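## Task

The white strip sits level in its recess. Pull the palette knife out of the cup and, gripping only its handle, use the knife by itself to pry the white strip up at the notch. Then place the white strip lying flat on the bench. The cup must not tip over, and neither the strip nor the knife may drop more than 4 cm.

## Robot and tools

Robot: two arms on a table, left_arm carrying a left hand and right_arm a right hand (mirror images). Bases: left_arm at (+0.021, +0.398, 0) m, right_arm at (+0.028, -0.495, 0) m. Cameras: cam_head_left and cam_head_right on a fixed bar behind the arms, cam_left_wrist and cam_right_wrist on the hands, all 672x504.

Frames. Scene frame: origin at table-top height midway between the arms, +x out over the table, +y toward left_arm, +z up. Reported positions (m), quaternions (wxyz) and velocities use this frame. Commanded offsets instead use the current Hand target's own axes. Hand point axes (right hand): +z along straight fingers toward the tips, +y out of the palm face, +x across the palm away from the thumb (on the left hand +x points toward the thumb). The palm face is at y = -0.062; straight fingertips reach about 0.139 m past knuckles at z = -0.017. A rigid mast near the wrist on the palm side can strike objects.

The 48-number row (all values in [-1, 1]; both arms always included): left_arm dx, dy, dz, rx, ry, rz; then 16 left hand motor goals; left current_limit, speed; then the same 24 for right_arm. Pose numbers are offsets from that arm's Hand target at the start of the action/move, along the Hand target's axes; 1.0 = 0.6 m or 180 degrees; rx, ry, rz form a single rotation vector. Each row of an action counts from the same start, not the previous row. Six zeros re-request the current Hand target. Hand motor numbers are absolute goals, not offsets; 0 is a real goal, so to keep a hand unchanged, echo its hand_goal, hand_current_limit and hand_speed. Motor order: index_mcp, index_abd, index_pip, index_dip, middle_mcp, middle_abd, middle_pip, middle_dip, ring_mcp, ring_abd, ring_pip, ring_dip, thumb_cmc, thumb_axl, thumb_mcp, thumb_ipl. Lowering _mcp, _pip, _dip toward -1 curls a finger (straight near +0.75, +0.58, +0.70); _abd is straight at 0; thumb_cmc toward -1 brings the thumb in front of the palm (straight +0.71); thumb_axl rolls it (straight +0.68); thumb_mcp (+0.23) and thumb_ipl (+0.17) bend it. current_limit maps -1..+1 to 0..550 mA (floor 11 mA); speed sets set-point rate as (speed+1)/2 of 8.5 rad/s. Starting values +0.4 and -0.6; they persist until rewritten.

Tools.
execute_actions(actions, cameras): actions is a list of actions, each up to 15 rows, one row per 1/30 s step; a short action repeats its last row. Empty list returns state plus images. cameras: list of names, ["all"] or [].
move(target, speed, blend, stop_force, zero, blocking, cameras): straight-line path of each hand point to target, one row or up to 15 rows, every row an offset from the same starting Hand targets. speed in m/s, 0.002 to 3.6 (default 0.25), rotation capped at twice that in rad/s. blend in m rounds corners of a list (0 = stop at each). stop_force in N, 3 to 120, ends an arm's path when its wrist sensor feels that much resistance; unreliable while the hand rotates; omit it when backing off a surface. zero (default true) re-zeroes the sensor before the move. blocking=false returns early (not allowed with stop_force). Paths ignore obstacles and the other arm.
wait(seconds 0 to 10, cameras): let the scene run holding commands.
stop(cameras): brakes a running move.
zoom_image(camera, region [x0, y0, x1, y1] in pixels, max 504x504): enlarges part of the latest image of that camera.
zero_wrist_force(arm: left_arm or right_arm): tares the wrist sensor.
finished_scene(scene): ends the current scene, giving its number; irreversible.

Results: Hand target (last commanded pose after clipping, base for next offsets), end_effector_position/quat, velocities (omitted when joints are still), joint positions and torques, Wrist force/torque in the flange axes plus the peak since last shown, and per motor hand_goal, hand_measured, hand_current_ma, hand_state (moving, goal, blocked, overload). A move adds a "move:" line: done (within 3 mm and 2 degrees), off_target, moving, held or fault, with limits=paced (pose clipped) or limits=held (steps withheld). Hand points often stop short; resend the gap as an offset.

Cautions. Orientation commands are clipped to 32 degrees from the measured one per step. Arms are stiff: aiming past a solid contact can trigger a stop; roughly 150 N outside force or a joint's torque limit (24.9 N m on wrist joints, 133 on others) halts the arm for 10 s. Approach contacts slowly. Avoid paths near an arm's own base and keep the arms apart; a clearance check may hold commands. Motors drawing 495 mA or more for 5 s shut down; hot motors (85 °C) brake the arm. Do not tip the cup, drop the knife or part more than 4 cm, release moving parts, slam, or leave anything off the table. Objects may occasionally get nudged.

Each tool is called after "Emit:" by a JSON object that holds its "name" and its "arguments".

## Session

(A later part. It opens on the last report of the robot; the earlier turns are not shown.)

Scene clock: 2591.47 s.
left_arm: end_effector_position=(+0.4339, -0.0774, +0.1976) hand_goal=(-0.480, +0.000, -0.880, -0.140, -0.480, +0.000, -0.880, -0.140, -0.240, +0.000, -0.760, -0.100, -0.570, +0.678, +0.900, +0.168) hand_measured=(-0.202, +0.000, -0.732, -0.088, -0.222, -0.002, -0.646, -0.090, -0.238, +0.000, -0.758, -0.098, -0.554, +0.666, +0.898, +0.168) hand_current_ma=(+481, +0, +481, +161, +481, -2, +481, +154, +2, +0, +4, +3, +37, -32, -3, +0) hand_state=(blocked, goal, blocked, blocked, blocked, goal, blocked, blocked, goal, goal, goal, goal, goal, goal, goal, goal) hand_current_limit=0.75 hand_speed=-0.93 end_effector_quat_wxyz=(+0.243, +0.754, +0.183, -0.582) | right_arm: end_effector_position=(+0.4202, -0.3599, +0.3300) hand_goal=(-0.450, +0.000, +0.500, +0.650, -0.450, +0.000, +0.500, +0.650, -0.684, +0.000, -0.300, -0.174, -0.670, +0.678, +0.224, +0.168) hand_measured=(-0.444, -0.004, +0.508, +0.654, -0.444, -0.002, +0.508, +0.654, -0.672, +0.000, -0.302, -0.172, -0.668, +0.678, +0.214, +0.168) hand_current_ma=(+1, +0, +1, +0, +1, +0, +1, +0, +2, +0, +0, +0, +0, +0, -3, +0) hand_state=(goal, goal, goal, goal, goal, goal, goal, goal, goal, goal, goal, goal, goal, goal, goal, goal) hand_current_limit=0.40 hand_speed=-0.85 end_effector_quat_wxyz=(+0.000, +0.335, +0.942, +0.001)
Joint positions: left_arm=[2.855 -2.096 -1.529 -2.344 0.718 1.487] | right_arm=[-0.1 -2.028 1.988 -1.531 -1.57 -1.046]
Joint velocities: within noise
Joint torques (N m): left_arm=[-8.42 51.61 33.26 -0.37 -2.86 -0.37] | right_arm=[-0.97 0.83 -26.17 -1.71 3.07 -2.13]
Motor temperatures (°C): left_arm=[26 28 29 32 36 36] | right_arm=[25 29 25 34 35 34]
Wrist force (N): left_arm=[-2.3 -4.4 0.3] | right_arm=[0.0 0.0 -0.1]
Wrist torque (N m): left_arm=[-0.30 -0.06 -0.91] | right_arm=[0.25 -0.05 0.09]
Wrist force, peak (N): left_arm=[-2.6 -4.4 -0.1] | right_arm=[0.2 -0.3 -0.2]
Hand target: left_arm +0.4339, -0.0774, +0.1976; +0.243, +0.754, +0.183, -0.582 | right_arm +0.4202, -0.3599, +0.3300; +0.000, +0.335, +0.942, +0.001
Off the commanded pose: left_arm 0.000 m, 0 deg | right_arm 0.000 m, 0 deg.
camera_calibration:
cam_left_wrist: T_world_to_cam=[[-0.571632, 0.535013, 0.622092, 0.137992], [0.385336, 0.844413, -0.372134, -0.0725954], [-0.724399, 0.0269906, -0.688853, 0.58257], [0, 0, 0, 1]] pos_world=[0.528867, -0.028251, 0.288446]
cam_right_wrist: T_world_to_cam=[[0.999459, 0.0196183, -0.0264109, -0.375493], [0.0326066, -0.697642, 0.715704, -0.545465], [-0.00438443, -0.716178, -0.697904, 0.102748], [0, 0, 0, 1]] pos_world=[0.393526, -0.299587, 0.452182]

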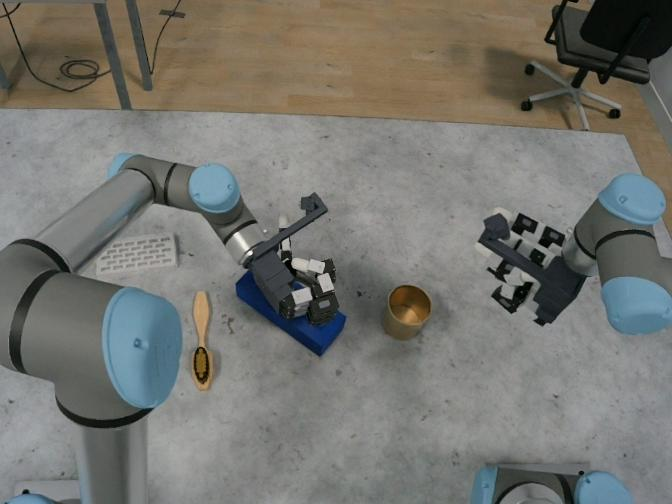

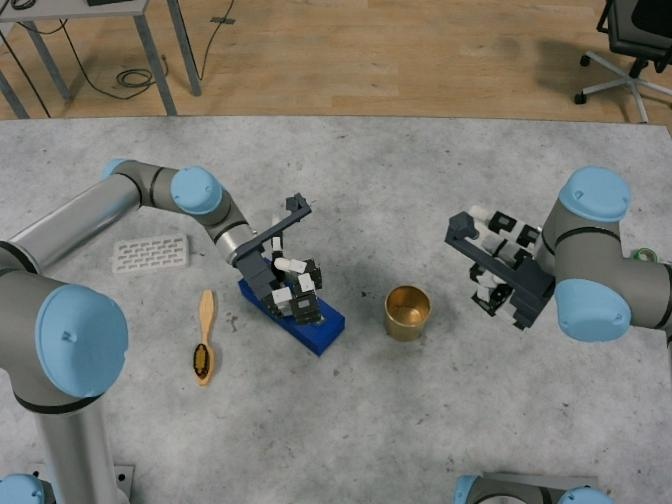

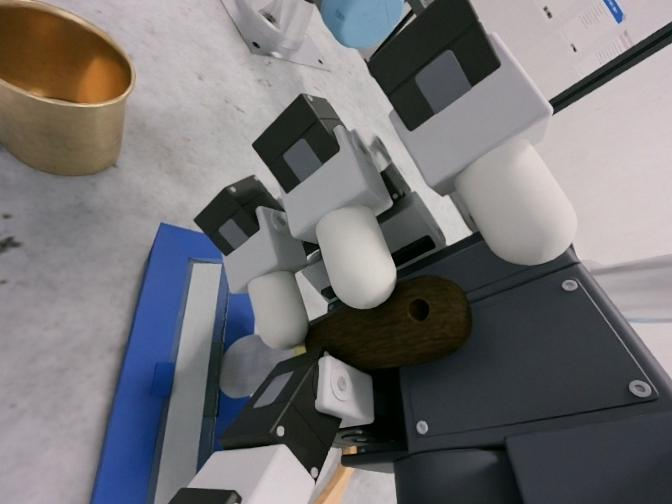

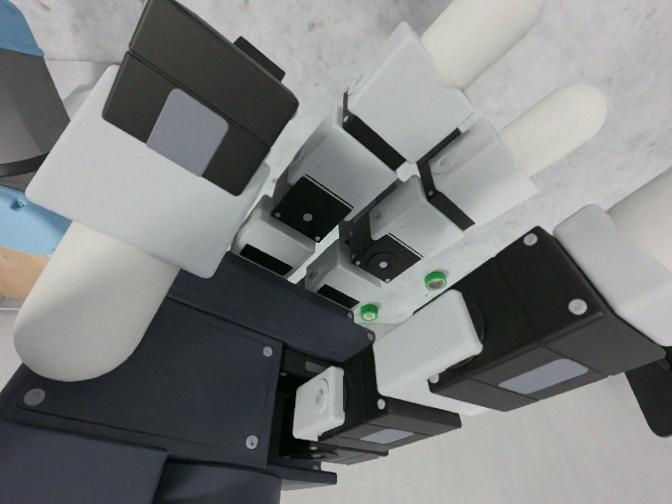

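Emit:
{"name": "zoom_image", "arguments": {"camera": "cam_left_wrist", "region": [170, 245, 240, 300]}}

Emit:
{"name": "zoom_image", "arguments": {"camera": "cam_left_wrist", "region": [185, 330, 255, 400]}}

Emit:
{"name": "zoom_image", "arguments": {"camera": "cam_head_right", "region": [310, 305, 345, 340]}}

Emit:
{"name": "zoom_image", "arguments": {"camera": "cam_head_left", "region": [230, 255, 350, 360]}}

Scaled by 7.200 from the camera's 672x504 image, which has a finer 960x720 frame.

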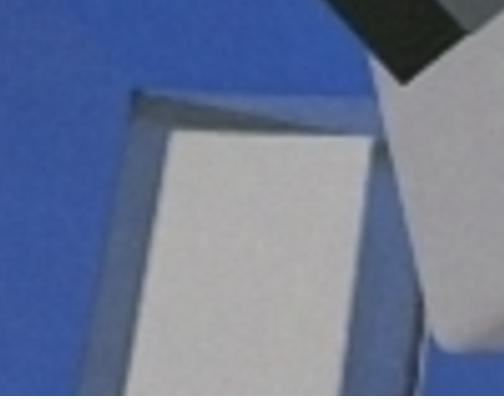

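Scaled by 7.200 from the camera's 672x504 image, which has a finer 960x720 frame.

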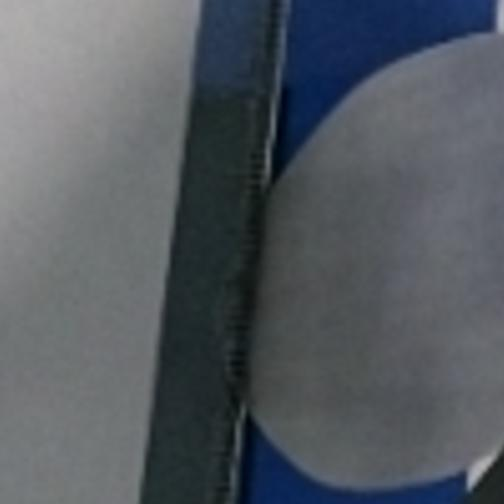

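Scaled by 14.400 from the camera's 672x504 image, which has a finer 960x720 frame.

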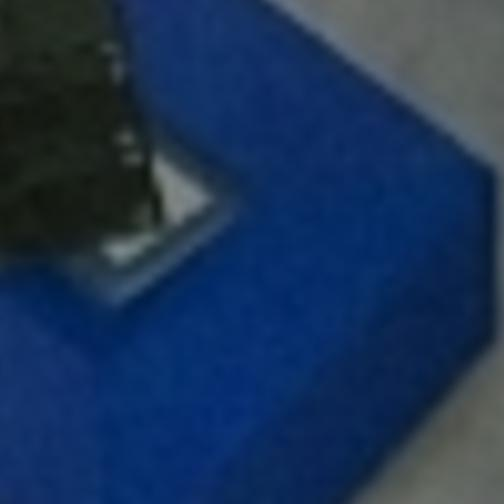

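Scaled by 4.200 from the camera's 672x504 image, which has a finer 960x720 frame.

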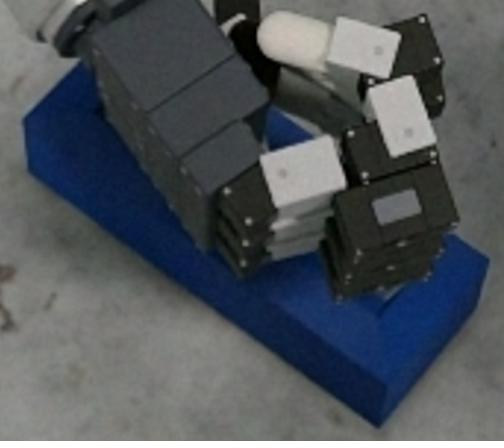

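Emit:
{"name": "move", "arguments": {"target": [-0.01067,-0.03587,0.00878,-0.00883,0.01533,0.05264,-0.48,0,-0.88,-0.14,-0.48,0,-0.88,-0.14,-0.24,0,-0.76,-0.10,-0.571,0.677,0.9,0.1676,0.75,-0.93,0,0,0,0,0,0,-0.45,0,0.5,0.65,-0.45,0,0.5,0.65,-0.685,0,-0.30,-0.174,-0.671,0.677,0.2247,0.1676,0.4,-0.85], "speed": 0.03, "cameras": ["cam_left_wrist", "cam_head_right"]}}

Emit:
{"name": "zoom_image", "arguments": {"camera": "cam_left_wrist", "region": [90, 220, 260, 400]}}

Emit:
{"name": "zoom_image", "arguments": {"camera": "cam_left_wrist", "region": [180, 310, 320, 450]}}

Emit:
{"name": "zoom_image", "arguments": {"camera": "cam_head_right", "region": [230, 260, 350, 360]}}

Scene clock: 2853.57 s.
left_arm: end_effector_position=(+0.4161, -0.0629, +0.1995) hand_goal=(-0.480, +0.000, -0.880, -0.140, -0.480, +0.000, -0.880, -0.140, -0.240, +0.000, -0.760, -0.100, -0.570, +0.678, +0.900, +0.168) hand_measured=(-0.202, +0.004, -0.732, -0.088, -0.236, +0.004, -0.662, -0.098, -0.238, +0.000, -0.758, -0.098, -0.554, +0.666, +0.898, +0.168) hand_current_ma=(+481, +5, +481, +161, +481, +5, +481, +120, +2, +0, +3, +3, +36, -32, -3, +0) hand_state=(blocked, goal, blocked, blocked, blocked, goal, blocked, blocked, goal, goal, goal, goal, goal, goal, goal, goal) hand_current_limit=0.75 hand_speed=-0.93 end_effector_quat_wxyz=(+0.296, +0.777, +0.134, -0.540) | right_arm: end_effector_position=(+0.4202, -0.3599, +0.3300) hand_goal=(-0.450, +0.000, +0.500, +0.650, -0.450, +0.000, +0.500, +0.650, -0.684, +0.000, -0.300, -0.174, -0.670, +0.678, +0.224, +0.168) hand_measured=(-0.444, -0.004, +0.508, +0.654, -0.444, -0.002, +0.508, +0.654, -0.672, +0.000, -0.302, -0.172, -0.668, +0.678, +0.214, +0.168) hand_current_ma=(+1, +0, +1, +0, +1, +0, +1, +0, +2, +0, +0, +0, +0, +0, -3, +0) hand_state=(goal, goal, goal, goal, goal, goal, goal, goal, goal, goal, goal, goal, goal, goal, goal, goal) hand_current_limit=0.40 hand_speed=-0.85 end_effector_quat_wxyz=(+0.000, +0.335, +0.942, +0.001)
Joint positions: left_arm=[2.88 -2.024 -1.661 -2.219 0.714 1.609] | right_arm=[-0.1 -2.028 1.988 -1.531 -1.57 -1.046]
Joint torques (N m): left_arm=[9.63 49.58 8.03 1.98 -2.41 1.75] | right_arm=[-1.23 0.95 -24.96 -1.81 3.02 -2.14]
Wrist force (N): left_arm=[0.7 0.1 -0.1] | right_arm=[0.2 0.0 -0.2]
Wrist torque (N m): left_arm=[0.01 -0.20 -0.27] | right_arm=[0.25 -0.07 0.10]
Wrist force, peak (N): left_arm=[-2.6 -4.4 0.1] | right_arm=[0.1 -0.4 -0.3]
Hand target: left_arm +0.4161, -0.0629, +0.1995; +0.296, +0.777, +0.134, -0.540 | right_arm +0.4202, -0.3599, +0.3300; +0.000, +0.335, +0.942, +0.001
Off the commanded pose: left_arm 0.000 m, 0 deg | right_arm 0.000 m, 0 deg.
move: done
camera_calibration:
cam_left_wrist: T_world_to_cam=[[-0.646112, 0.595642, 0.477231, 0.18263], [0.437562, 0.801386, -0.407823, -0.0945918], [-0.625363, -0.0546809, -0.778415, 0.542078], [0, 0, 0, 1]] pos_world=[0.498385, -0.0033365, 0.296228]
Images, in order (width x height): cam_head_right 672x504, cam_left_wrist 672x504.

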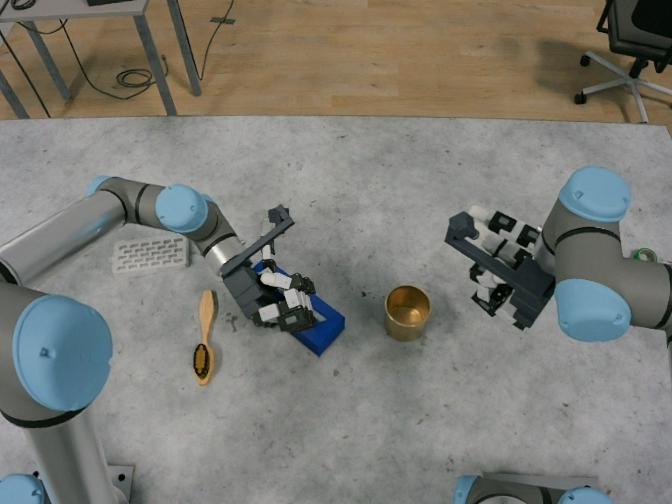

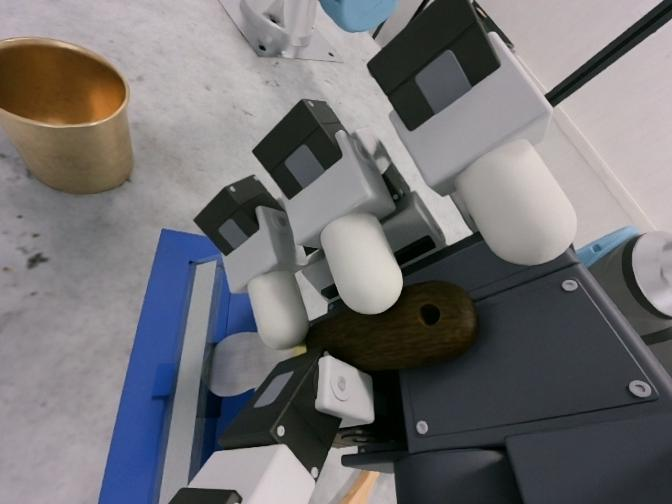

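Scaled by 2.800 from the camera's 672x504 image, which has a finer 960x720 frame.

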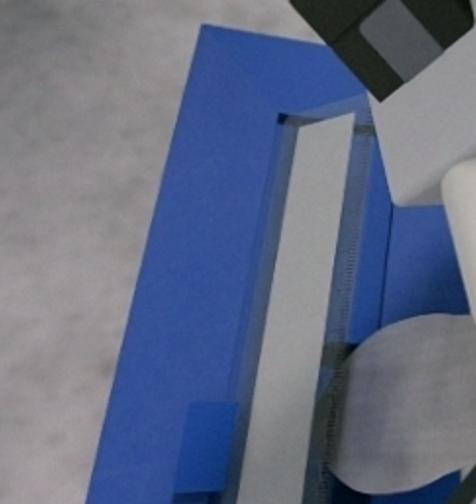

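Scaled by 3.600 from the camera's 672x504 image, which has a finer 960x720 frame.

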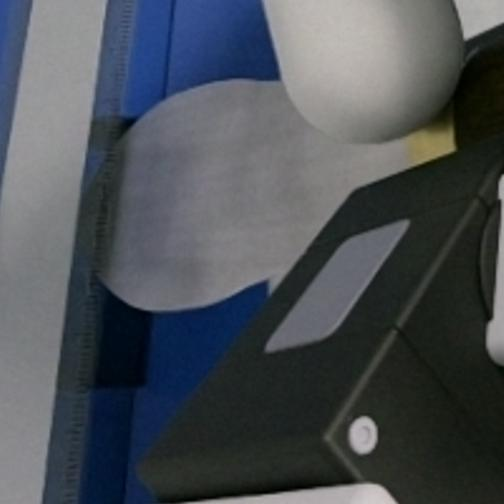

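Scaled by 4.200 from the camera's 672x504 image, which has a finer 960x720 frame.

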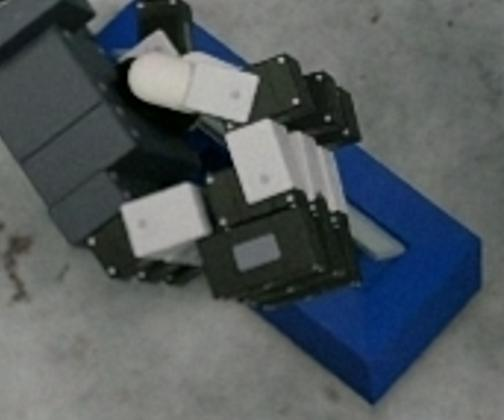

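Emit:
{"name": "move", "arguments": {"target": [-0.0076,-0.03187,0.0081,-0.00858,0.01551,0.05271,-0.48,0,-0.88,-0.14,-0.48,0,-0.88,-0.14,-0.24,0,-0.76,-0.10,-0.571,0.677,0.9,0.1676,0.75,-0.93,0,0,0,0,0,0,-0.45,0,0.5,0.65,-0.45,0,0.5,0.65,-0.685,0,-0.30,-0.174,-0.671,0.677,0.2247,0.1676,0.4,-0.85], "speed": 0.03, "cameras": ["cam_left_wrist", "cam_head_right"]}}

Emit:
{"name": "zoom_image", "arguments": {"camera": "cam_left_wrist", "region": [90, 220, 260, 400]}}

Emit:
{"name": "zoom_image", "arguments": {"camera": "cam_left_wrist", "region": [180, 310, 320, 450]}}

Emit:
{"name": "zoom_image", "arguments": {"camera": "cam_head_right", "region": [230, 260, 350, 360]}}

Scene clock: 2919.03 s.
left_arm: end_effector_position=(+0.4006, -0.0502, +0.1964) hand_goal=(-0.480, +0.000, -0.880, -0.140, -0.480, +0.000, -0.880, -0.140, -0.240, +0.000, -0.760, -0.100, -0.570, +0.678, +0.900, +0.168) hand_measured=(-0.202, +0.004, -0.732, -0.088, -0.236, +0.004, -0.662, -0.098, -0.238, +0.000, -0.758, -0.098, -0.554, +0.666, +0.898, +0.168) hand_current_ma=(+481, +5, +481, +161, +481, +5, +481, +120, +2, +0, +3, +3, +36, -32, -2, +0) hand_state=(blocked, goal, blocked, blocked, blocked, goal, blocked, blocked, goal, goal, goal, goal, goal, goal, goal, goal) hand_current_limit=0.75 hand_speed=-0.93 end_effector_quat_wxyz=(+0.347, +0.794, +0.084, -0.492) | right_arm: end_effector_position=(+0.4202, -0.3599, +0.3300) hand_goal=(-0.450, +0.000, +0.500, +0.650, -0.450, +0.000, +0.500, +0.650, -0.684, +0.000, -0.300, -0.174, -0.670, +0.678, +0.224, +0.168) hand_measured=(-0.444, -0.004, +0.508, +0.654, -0.444, -0.002, +0.508, +0.654, -0.672, +0.000, -0.302, -0.172, -0.668, +0.678, +0.214, +0.168) hand_current_ma=(+1, +0, +1, +0, +1, +0, +1, +0, +2, +0, +0, +0, +0, +0, -3, +0) hand_state=(goal, goal, goal, goal, goal, goal, goal, goal, goal, goal, goal, goal, goal, goal, goal, goal) hand_current_limit=0.40 hand_speed=-0.85 end_effector_quat_wxyz=(+0.000, +0.335, +0.942, +0.001)
Joint positions: left_arm=[2.903 -1.974 -1.777 -2.094 0.704 1.735] | right_arm=[-0.1 -2.028 1.988 -1.531 -1.57 -1.046]
Joint torques (N m): left_arm=[9.57 46.53 7.84 1.94 -2.46 1.86] | right_arm=[-0.43 0.8 -25.74 -1.63 3.12 -2.06]
Wrist force (N): left_arm=[0.6 -0.2 0.0] | right_arm=[0.2 -0.1 0.0]
Wrist torque (N m): left_arm=[-0.06 -0.19 -0.27] | right_arm=[0.24 -0.08 0.10]
Wrist force, peak (N): left_arm=[0.8 0.2 0.0] | right_arm=[0.3 -0.2 -0.2]
Hand target: left_arm +0.4006, -0.0502, +0.1964; +0.347, +0.794, +0.084, -0.492 | right_arm +0.4202, -0.3599, +0.3300; +0.000, +0.335, +0.942, +0.001
Off the commanded pose: left_arm 0.000 m, 0 deg | right_arm 0.000 m, 0 deg.
move: done
camera_calibration:
cam_left_wrist: T_world_to_cam=[[-0.700053, 0.639628, 0.317493, 0.221666], [0.494673, 0.755032, -0.430378, -0.119955], [-0.514999, -0.144232, -0.844969, 0.495076], [0, 0, 0, 1]] pos_world=[0.469481, 0.0201921, 0.296321]
Images, in order (width x height): cam_head_right 672x504, cam_left_wrist 672x504.

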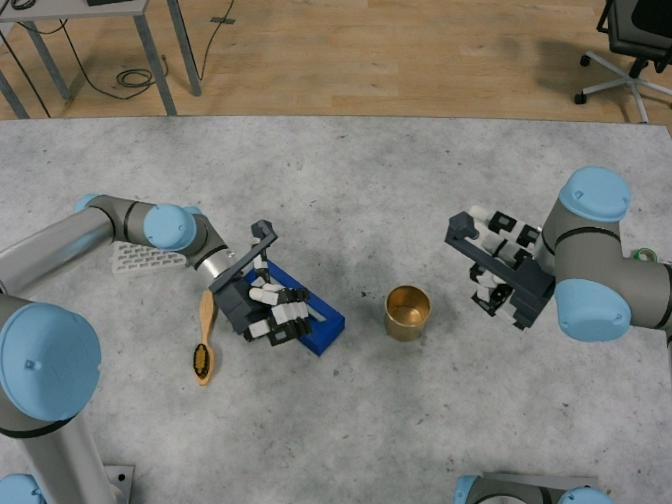

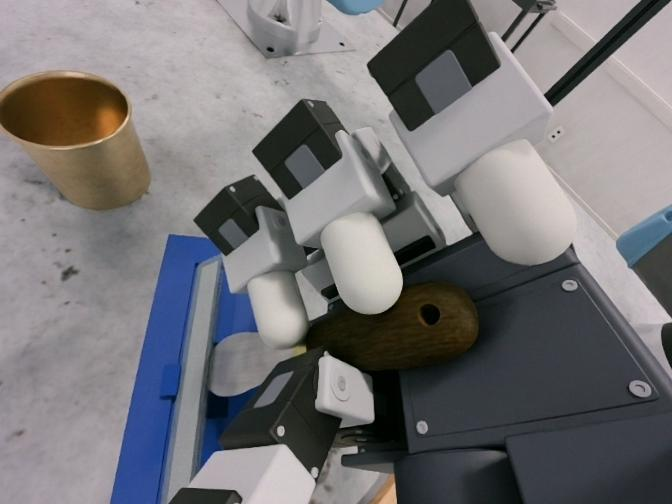

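Scaled by 2.800 from the camera's 672x504 image, which has a finer 960x720 frame.

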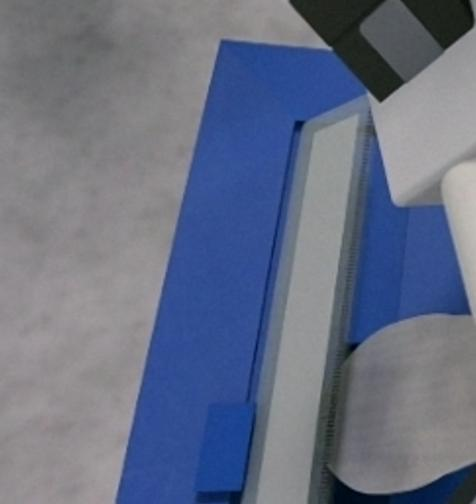

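Scaled by 3.600 from the camera's 672x504 image, which has a finer 960x720 frame.

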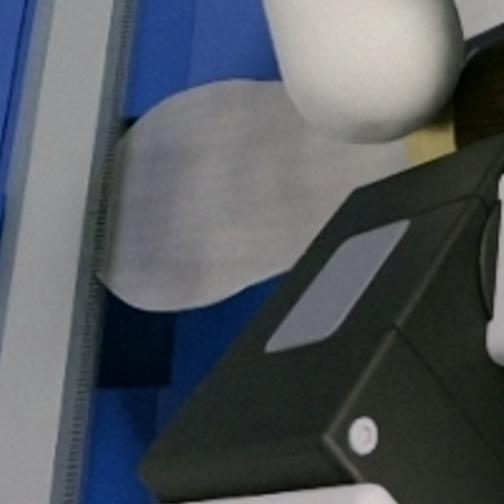

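Scaled by 4.200 from the camera's 672x504 image, which has a finer 960x720 frame.

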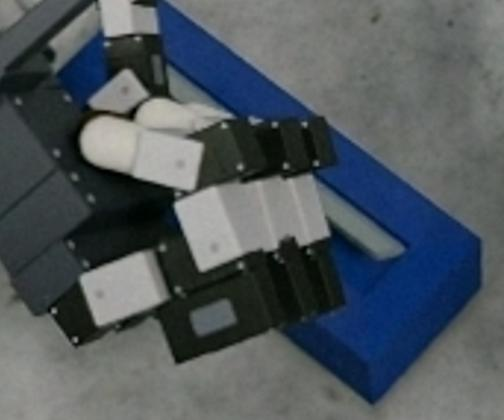

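Emit:
{"name": "move", "arguments": {"target": [-0.00817,-0.04475,0.01175,-0.01299,0.0231,0.079,-0.48,0,-0.88,-0.14,-0.48,0,-0.88,-0.14,-0.24,0,-0.76,-0.10,-0.571,0.677,0.9,0.1676,0.75,-0.93,0,0,0,0,0,0,-0.45,0,0.5,0.65,-0.45,0,0.5,0.65,-0.685,0,-0.30,-0.174,-0.671,0.677,0.2247,0.1676,0.4,-0.85], "speed": 0.03, "cameras": ["cam_left_wrist", "cam_head_right", "cam_head_left"]}}

Emit:
{"name": "zoom_image", "arguments": {"camera": "cam_left_wrist", "region": [90, 220, 260, 400]}}

Emit:
{"name": "zoom_image", "arguments": {"camera": "cam_left_wrist", "region": [180, 310, 320, 450]}}

Emit:
{"name": "zoom_image", "arguments": {"camera": "cam_head_right", "region": [230, 250, 350, 360]}}

Scene clock: 3259.77 s.
left_arm: end_effector_position=(+0.3803, -0.0337, +0.1861) hand_goal=(-0.480, +0.000, -0.880, -0.140, -0.480, +0.000, -0.880, -0.140, -0.240, +0.000, -0.760, -0.100, -0.570, +0.678, +0.900, +0.168) hand_measured=(-0.202, +0.004, -0.732, -0.088, -0.236, +0.004, -0.662, -0.098, -0.238, +0.000, -0.758, -0.098, -0.554, +0.666, +0.900, +0.168) hand_current_ma=(+481, +5, +481, +161, +481, +5, +481, +120, +2, +0, +2, +3, +36, -32, +0, +0) hand_state=(blocked, goal, blocked, blocked, blocked, goal, blocked, blocked, goal, goal, goal, goal, goal, goal, goal, goal) hand_current_limit=0.75 hand_speed=-0.93 end_effector_quat_wxyz=(+0.418, +0.808, +0.008, -0.415) | right_arm: end_effector_position=(+0.4202, -0.3599, +0.3300) hand_goal=(-0.450, +0.000, +0.500, +0.650, -0.450, +0.000, +0.500, +0.650, -0.684, +0.000, -0.300, -0.174, -0.670, +0.678, +0.224, +0.168) hand_measured=(-0.444, -0.004, +0.508, +0.654, -0.444, -0.002, +0.508, +0.654, -0.672, +0.000, -0.302, -0.172, -0.668, +0.678, +0.214, +0.168) hand_current_ma=(+1, +0, +1, +0, +1, +0, +1, +0, +2, +0, +0, +0, +0, +0, -3, +0) hand_state=(goal, goal, goal, goal, goal, goal, goal, goal, goal, goal, goal, goal, goal, goal, goal, goal) hand_current_limit=0.40 hand_speed=-0.85 end_effector_quat_wxyz=(+0.000, +0.335, +0.942, +0.001)
Joint positions: left_arm=[2.937 -1.933 -1.926 -1.911 0.676 1.936] | right_arm=[-0.1 -2.028 1.988 -1.531 -1.57 -1.046]
Joint torques (N m): left_arm=[9 44.15 6.24 2.17 -2.67 1.77] | right_arm=[0.38 0.62 -25.7 -1.27 3.1 -2.14]
Wrist force (N): left_arm=[0.4 -0.7 0.3] | right_arm=[-0.1 0.0 0.0]
Wrist torque (N m): left_arm=[-0.15 -0.19 -0.23] | right_arm=[0.24 -0.04 0.07]
Wrist force, peak (N): left_arm=[0.5 -1.2 0.4] | right_arm=[-0.1 -0.3 -0.4]
Hand target: left_arm +0.3803, -0.0336, +0.1861; +0.418, +0.808, +0.008, -0.415 | right_arm +0.4202, -0.3599, +0.3300; +0.000, +0.335, +0.942, +0.001
Off the commanded pose: left_arm 0.000 m, 0 deg | right_arm 0.000 m, 0 deg.
move: done
camera_calibration:
cam_left_wrist: T_world_to_cam=[[-0.738728, 0.671181, 0.0616135, 0.263569], [0.583412, 0.682536, -0.440198, -0.161232], [-0.337506, -0.289241, -0.895784, 0.415392], [0, 0, 0, 1]] pos_world=[0.428968, 0.0532925, 0.284888]
Images, in order (width x height): cam_head_left 672x504, cam_head_right 672x504, cam_left_wrist 672x504.

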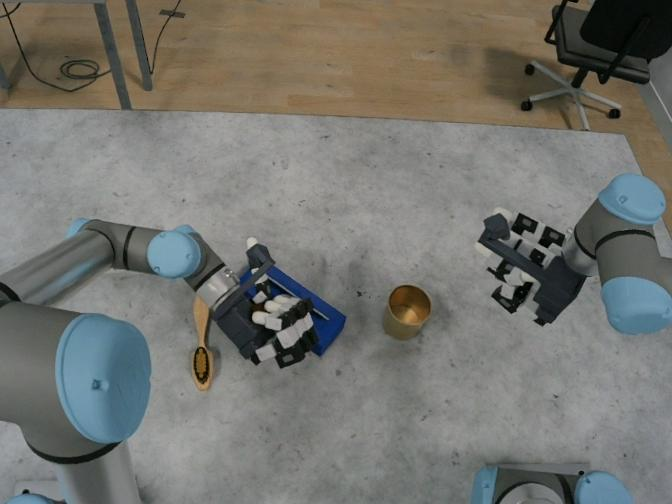

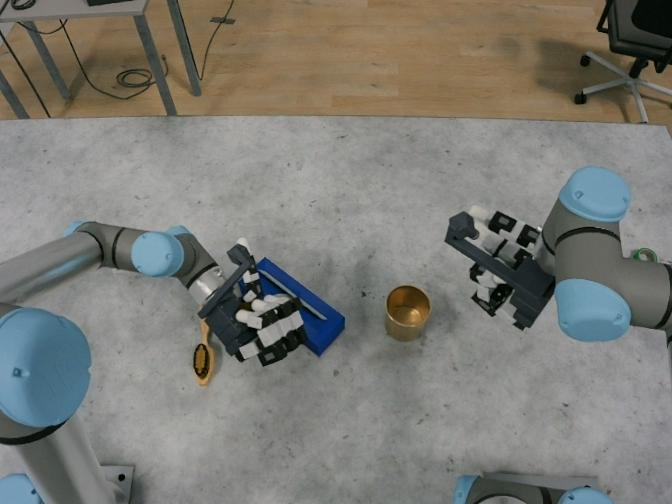

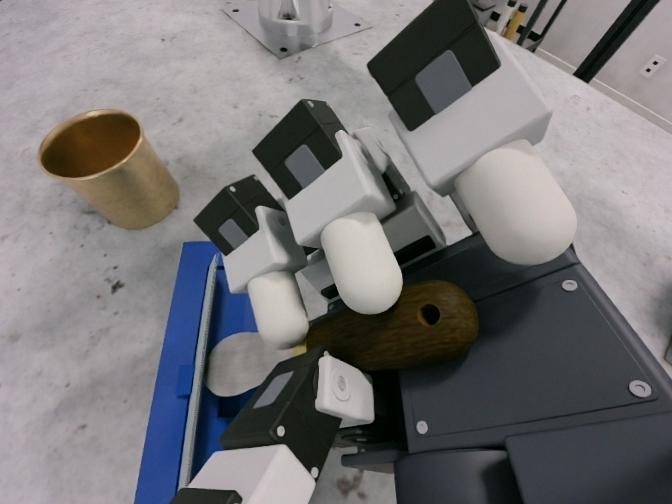

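Scaled by 2.800 from the camera's 672x504 image, which has a finer 960x720 frame.

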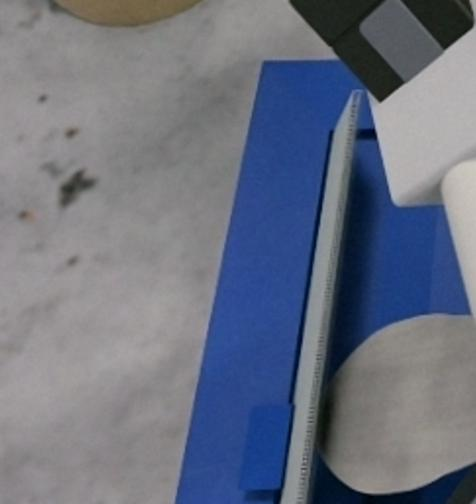

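Scaled by 3.600 from the camera's 672x504 image, which has a finer 960x720 frame.

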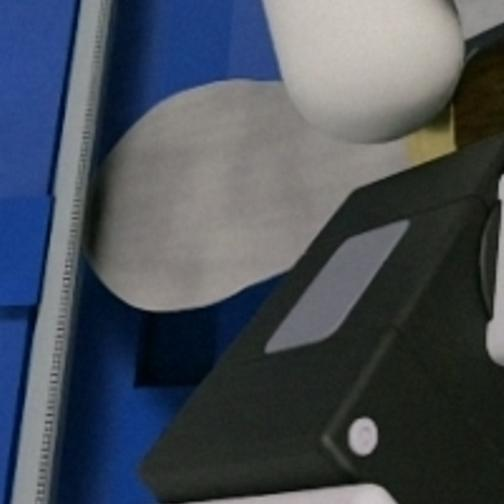

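Scaled by 4.200 from the camera's 672x504 image, which has a finer 960x720 frame.

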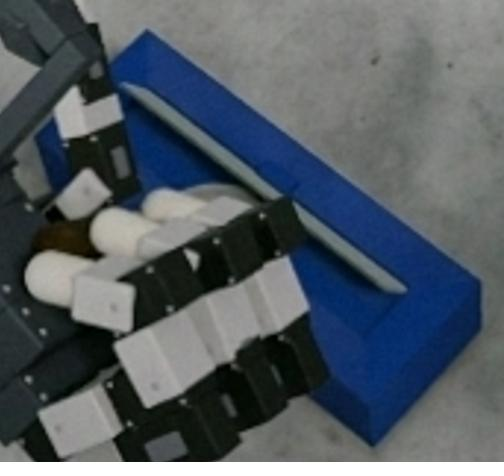

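Emit:
{"name": "move", "arguments": {"target": [[-0.00692,-0.03213,0.00823,-0.0082,0.01459,0.05005,-0.48,0,-0.88,-0.14,-0.48,0,-0.88,-0.14,-0.24,0,-0.76,-0.10,-0.571,0.677,0.9,0.1676,0.75,-0.93,0,0,0,0,0,0,-0.45,0,0.5,0.65,-0.45,0,0.5,0.65,-0.685,0,-0.30,-0.174,-0.671,0.677,0.2247,0.1676,0.4,-0.85],[-0.00792,-0.06497,0.01765,-0.01639,0.02918,0.10009,-0.48,0,-0.88,-0.14,-0.48,0,-0.88,-0.14,-0.24,0,-0.76,-0.10,-0.571,0.677,0.9,0.1676,0.75,-0.93,0,0,0,0,0,0,-0.45,0,0.5,0.65,-0.45,0,0.5,0.65,-0.685,0,-0.30,-0.174,-0.671,0.677,0.2247,0.1676,0.4,-0.85]], "speed": 0.03, "blend": [0.005, 0], "cameras": ["cam_left_wrist", "cam_head_right", "cam_head_left"]}}

Emit:
{"name": "zoom_image", "arguments": {"camera": "cam_left_wrist", "region": [90, 220, 300, 430]}}

Emit:
{"name": "zoom_image", "arguments": {"camera": "cam_head_right", "region": [220, 240, 350, 360]}}

Emit:
{"name": "zoom_image", "arguments": {"camera": "cam_head_left", "region": [220, 240, 350, 360]}}

Scene clock: 3457.40 s.
left_arm: end_effector_position=(+0.3562, -0.0139, +0.1600) hand_goal=(-0.480, +0.000, -0.880, -0.140, -0.480, +0.000, -0.880, -0.140, -0.240, +0.000, -0.760, -0.100, -0.570, +0.678, +0.900, +0.168) hand_measured=(-0.202, +0.004, -0.732, -0.088, -0.236, +0.004, -0.662, -0.098, -0.238, +0.000, -0.758, -0.098, -0.554, +0.666, +0.900, +0.168) hand_current_ma=(+481, +5, +481, +161, +481, +5, +481, +120, +2, +0, +1, +3, +35, -30, +0, +0) hand_state=(blocked, goal, blocked, blocked, blocked, goal, blocked, blocked, goal, goal, goal, goal, goal, goal, goal, goal) hand_current_limit=0.75 hand_speed=-0.93 end_effector_quat_wxyz=(+0.497, +0.807, -0.089, -0.307) | right_arm: end_effector_position=(+0.4202, -0.3599, +0.3300) hand_goal=(-0.450, +0.000, +0.500, +0.650, -0.450, +0.000, +0.500, +0.650, -0.684, +0.000, -0.300, -0.174, -0.670, +0.678, +0.224, +0.168) hand_measured=(-0.444, -0.004, +0.508, +0.654, -0.444, -0.002, +0.508, +0.654, -0.672, +0.000, -0.302, -0.172, -0.668, +0.678, +0.214, +0.168) hand_current_ma=(+1, +0, +1, +0, +1, +0, +1, +0, +2, +0, +0, +0, +0, +0, -3, +0) hand_state=(goal, goal, goal, goal, goal, goal, goal, goal, goal, goal, goal, goal, goal, goal, goal, goal) hand_current_limit=0.40 hand_speed=-0.85 end_effector_quat_wxyz=(+0.000, +0.335, +0.942, +0.001)
Joint positions: left_arm=[2.977 -1.948 -2.084 -1.675 0.621 2.213] | right_arm=[-0.1 -2.028 1.988 -1.531 -1.57 -1.046]
Joint torques (N m): left_arm=[9.01 16.53 3.38 2.39 -2.74 1.81] | right_arm=[0.44 -0.01 -24.76 -1.14 3.19 -2.14]
Wrist force (N): left_arm=[0.3 -1.0 0.6] | right_arm=[0.0 -0.1 0.0]
Wrist torque (N m): left_arm=[-0.24 -0.11 -0.18] | right_arm=[0.22 -0.06 0.08]
Wrist force, peak (N): left_arm=[0.3 -1.2 0.6] | right_arm=[0.2 -0.1 -0.4]
Hand target: left_arm +0.3562, -0.0139, +0.1599; +0.497, +0.807, -0.089, -0.307 | right_arm +0.4202, -0.3599, +0.3300; +0.000, +0.335, +0.942, +0.001
Off the commanded pose: left_arm 0.000 m, 0 deg | right_arm 0.000 m, 0 deg.
move: done
camera_calibration:
cam_left_wrist: T_world_to_cam=[[-0.71196, 0.64981, -0.266193, 0.276724], [0.693783, 0.592326, -0.409652, -0.217617], [-0.108523, -0.476336, -0.87254, 0.301694], [0, 0, 0, 1]] pos_world=[0.380737, 0.0927904, 0.247755]
Images, in order (width x height): cam_head_left 672x504, cam_head_right 672x504, cam_left_wrist 672x504.

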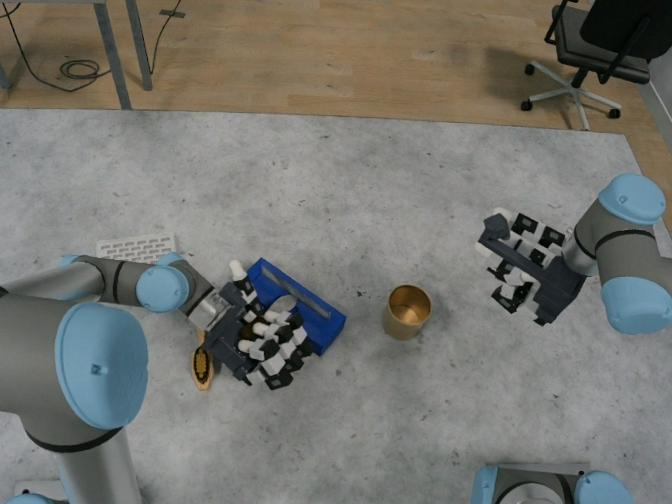

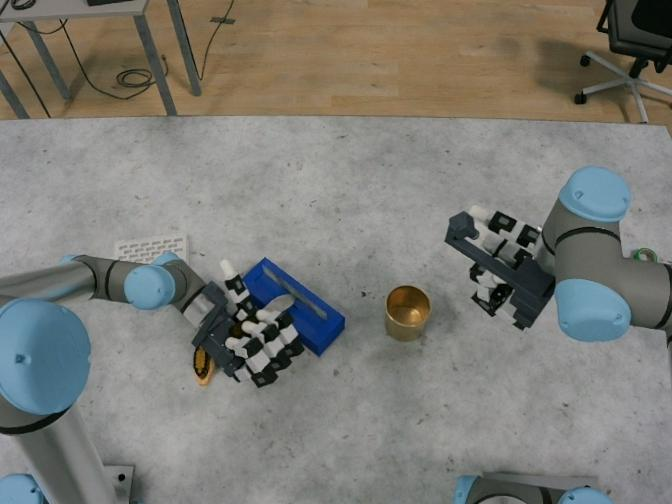

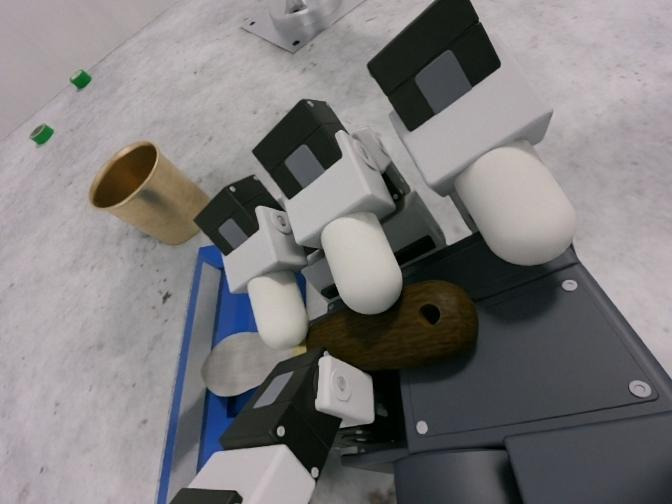

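Scaled by 2.400 from the camera's 672x504 image, which has a finer 960x720 frame.

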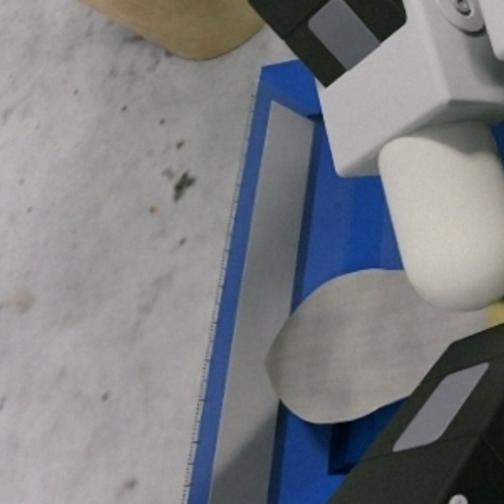

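Scaled by 3.877 from the camera's 672x504 image, which has a finer 960x720 frame.

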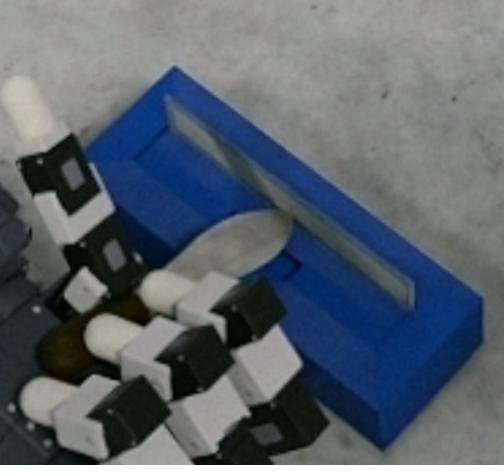

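Scaled by 3.877 from the camera's 672x504 image, which has a finer 960x720 frame.

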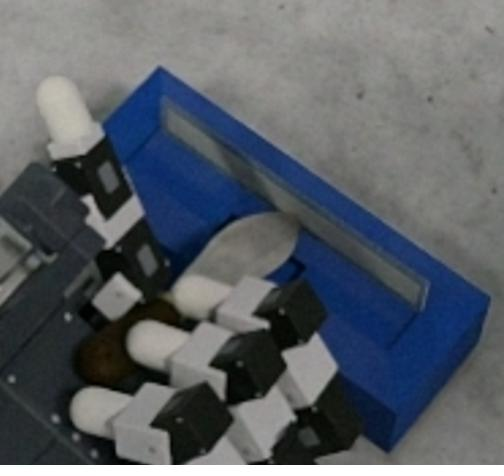

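Emit:
{"name": "zoom_image", "arguments": {"camera": "cam_head_right", "region": [255, 255, 335, 325]}}

Emit:
{"name": "zoom_image", "arguments": {"camera": "cam_head_left", "region": [255, 255, 335, 325]}}

Emit:
{"name": "zoom_image", "arguments": {"camera": "cam_left_wrist", "region": [170, 235, 260, 325]}}

Emit:
{"name": "zoom_image", "arguments": {"camera": "cam_left_wrist", "region": [150, 320, 250, 420]}}

Scaled by 6.300 from the camera's 672x504 image, which has a finer 960x720 frame.

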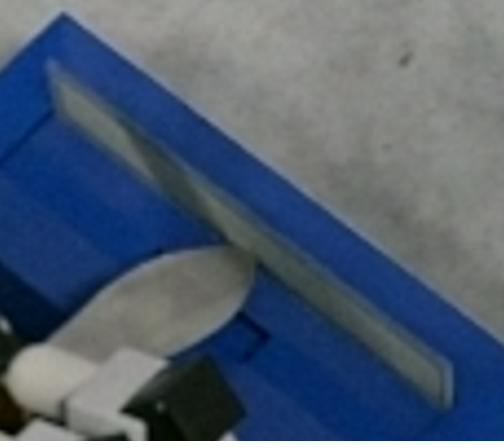

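Scaled by 6.300 from the camera's 672x504 image, which has a finer 960x720 frame.

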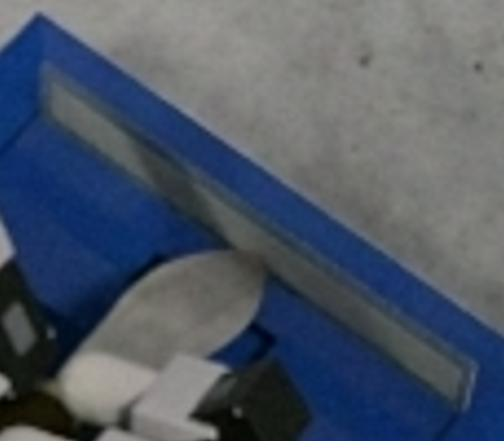

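Scaled by 5.600 from the camera's 672x504 image, which has a finer 960x720 frame.

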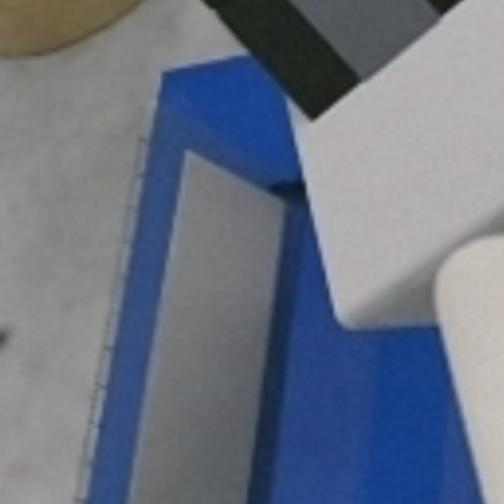

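Scaled by 5.040 from the camera's 672x504 image, which has a finer 960x720 frame.

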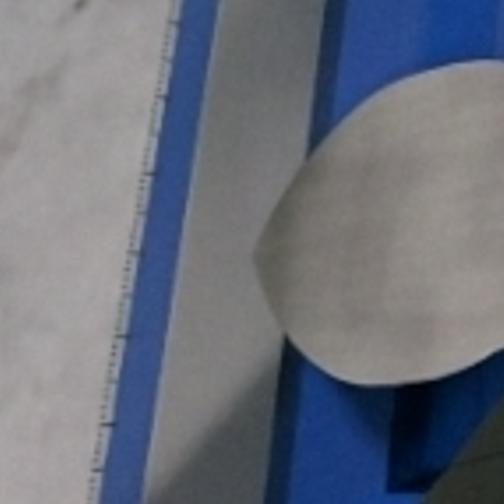

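Emit:
{"name": "move", "arguments": {"target": [0,0,0,0,0,0,-0.48,0,-0.88,-0.14,-0.48,0,-0.88,-0.14,-0.24,0,-0.76,-0.10,-0.571,0.677,0.9,0.1676,0.75,-0.93,0.2085,0.4382,0.0833,0.3602,0.3602,0.4001,-0.48,0,0.5,0.65,-0.48,0,0.5,0.65,-0.685,0,-0.30,-0.174,-0.671,0.677,0.2247,0.1676,0.4,-0.85], "speed": 0.25, "cameras": ["cam_right_wrist", "cam_head_right", "cam_left_wrist"]}}

Scene clock: 3708.73 s.
left_arm: end_effector_position=(+0.3562, -0.0139, +0.1599) hand_goal=(-0.480, +0.000, -0.880, -0.140, -0.480, +0.000, -0.880, -0.140, -0.240, +0.000, -0.760, -0.100, -0.570, +0.678, +0.900, +0.168) hand_measured=(-0.202, +0.004, -0.732, -0.088, -0.236, +0.004, -0.662, -0.098, -0.238, +0.000, -0.758, -0.098, -0.554, +0.666, +0.900, +0.168) hand_current_ma=(+481, +5, +481, +161, +481, +5, +481, +120, +2, +0, +1, +3, +35, -30, +0, +0) hand_state=(blocked, goal, blocked, blocked, blocked, goal, blocked, blocked, goal, goal, goal, goal, goal, goal, goal, goal) hand_current_limit=0.75 hand_speed=-0.93 end_effector_quat_wxyz=(+0.497, +0.807, -0.089, -0.307) | right_arm: end_effector_position=(+0.4892, -0.0770, +0.2803) hand_goal=(-0.480, +0.000, +0.500, +0.650, -0.480, +0.000, +0.500, +0.650, -0.684, +0.000, -0.300, -0.174, -0.670, +0.678, +0.224, +0.168) hand_measured=(-0.478, -0.002, +0.504, +0.652, -0.478, -0.002, +0.504, +0.654, -0.674, +0.000, -0.300, -0.172, -0.668, +0.678, +0.222, +0.168) hand_current_ma=(+0, +0, +0, +0, +0, +0, +0, +0, +2, +0, +0, +0, +0, +0, +0, +0) hand_state=(goal, goal, goal, goal, goal, goal, goal, goal, goal, goal, goal, goal, goal, goal, goal, goal) hand_current_limit=0.40 hand_speed=-0.85 end_effector_quat_wxyz=(-0.604, +0.671, +0.319, -0.287)
Joint positions: left_arm=[2.977 -1.948 -2.084 -1.674 0.621 2.213] | right_arm=[0.302 -0.822 0.788 -0.139 -0.652 0.137]
Joint torques (N m): left_arm=[9.22 16.9 4.01 2.44 -2.68 1.68] | right_arm=[8.08 -44.11 -27.14 3.54 3.17 -2.32]
Wrist force (N): left_arm=[0.1 -1.1 0.6] | right_arm=[-0.6 -1.4 0.8]
Wrist torque (N m): left_arm=[-0.26 -0.08 -0.19] | right_arm=[0.13 0.22 0.16]
Wrist force, peak (N): left_arm=[0.4 -1.4 0.6] | right_arm=[-0.5 -1.4 0.9]
Hand target: left_arm +0.3562, -0.0139, +0.1599; +0.497, +0.807, -0.089, -0.307 | right_arm +0.4892, -0.0770, +0.2803; -0.605, +0.671, +0.319, -0.287
Off the commanded pose: left_arm 0.000 m, 0 deg | right_arm 0.000 m, 0 deg.
move: done
camera_calibration:
cam_left_wrist: T_world_to_cam=[[-0.711926, 0.649788, -0.266341, 0.276651], [0.693835, 0.592285, -0.409624, -0.217612], [-0.108418, -0.476419, -0.872508, 0.301556], [0, 0, 0, 1]] pos_world=[0.380636, 0.0927907, 0.247655]
cam_right_wrist: T_world_to_cam=[[-0.449406, -0.616822, -0.646193, 0.382117], [0.216149, -0.776942, 0.591304, -0.375856], [-0.866784, 0.126062, 0.482488, 0.426963], [0, 0, 0, 1]] pos_world=[0.623051, -0.110144, 0.263162]
Images, in order (width x height): cam_head_right 672x504, cam_left_wrist 672x504, cam_right_wrist 672x504.

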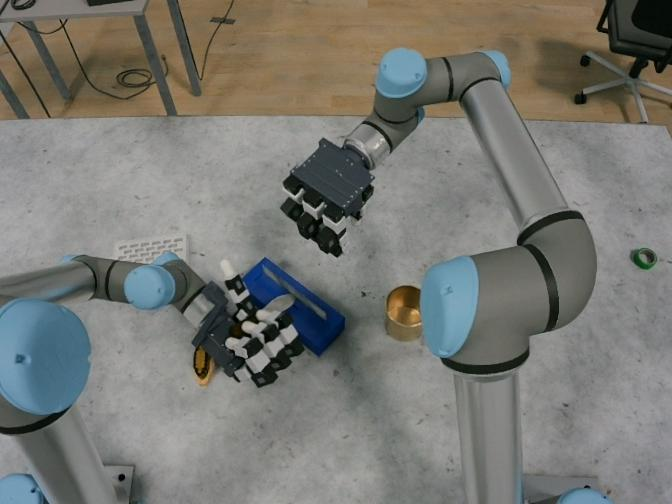

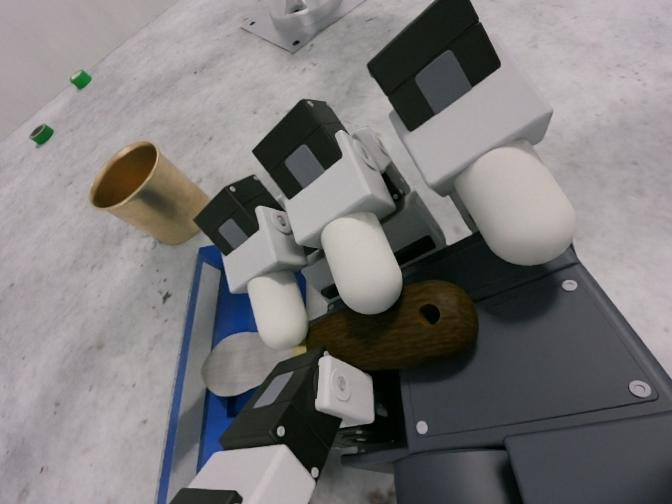

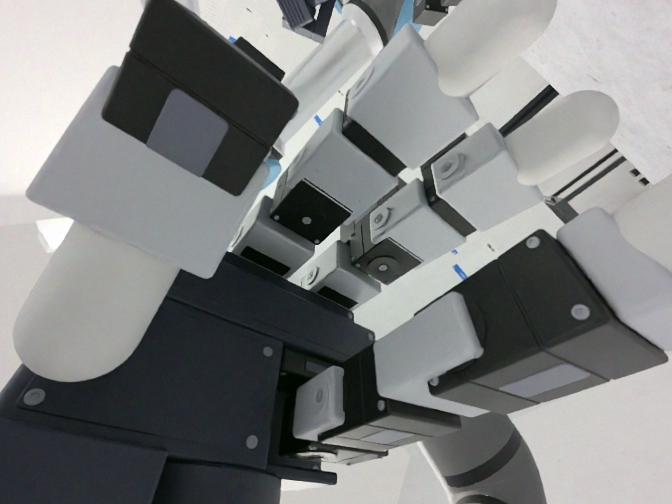

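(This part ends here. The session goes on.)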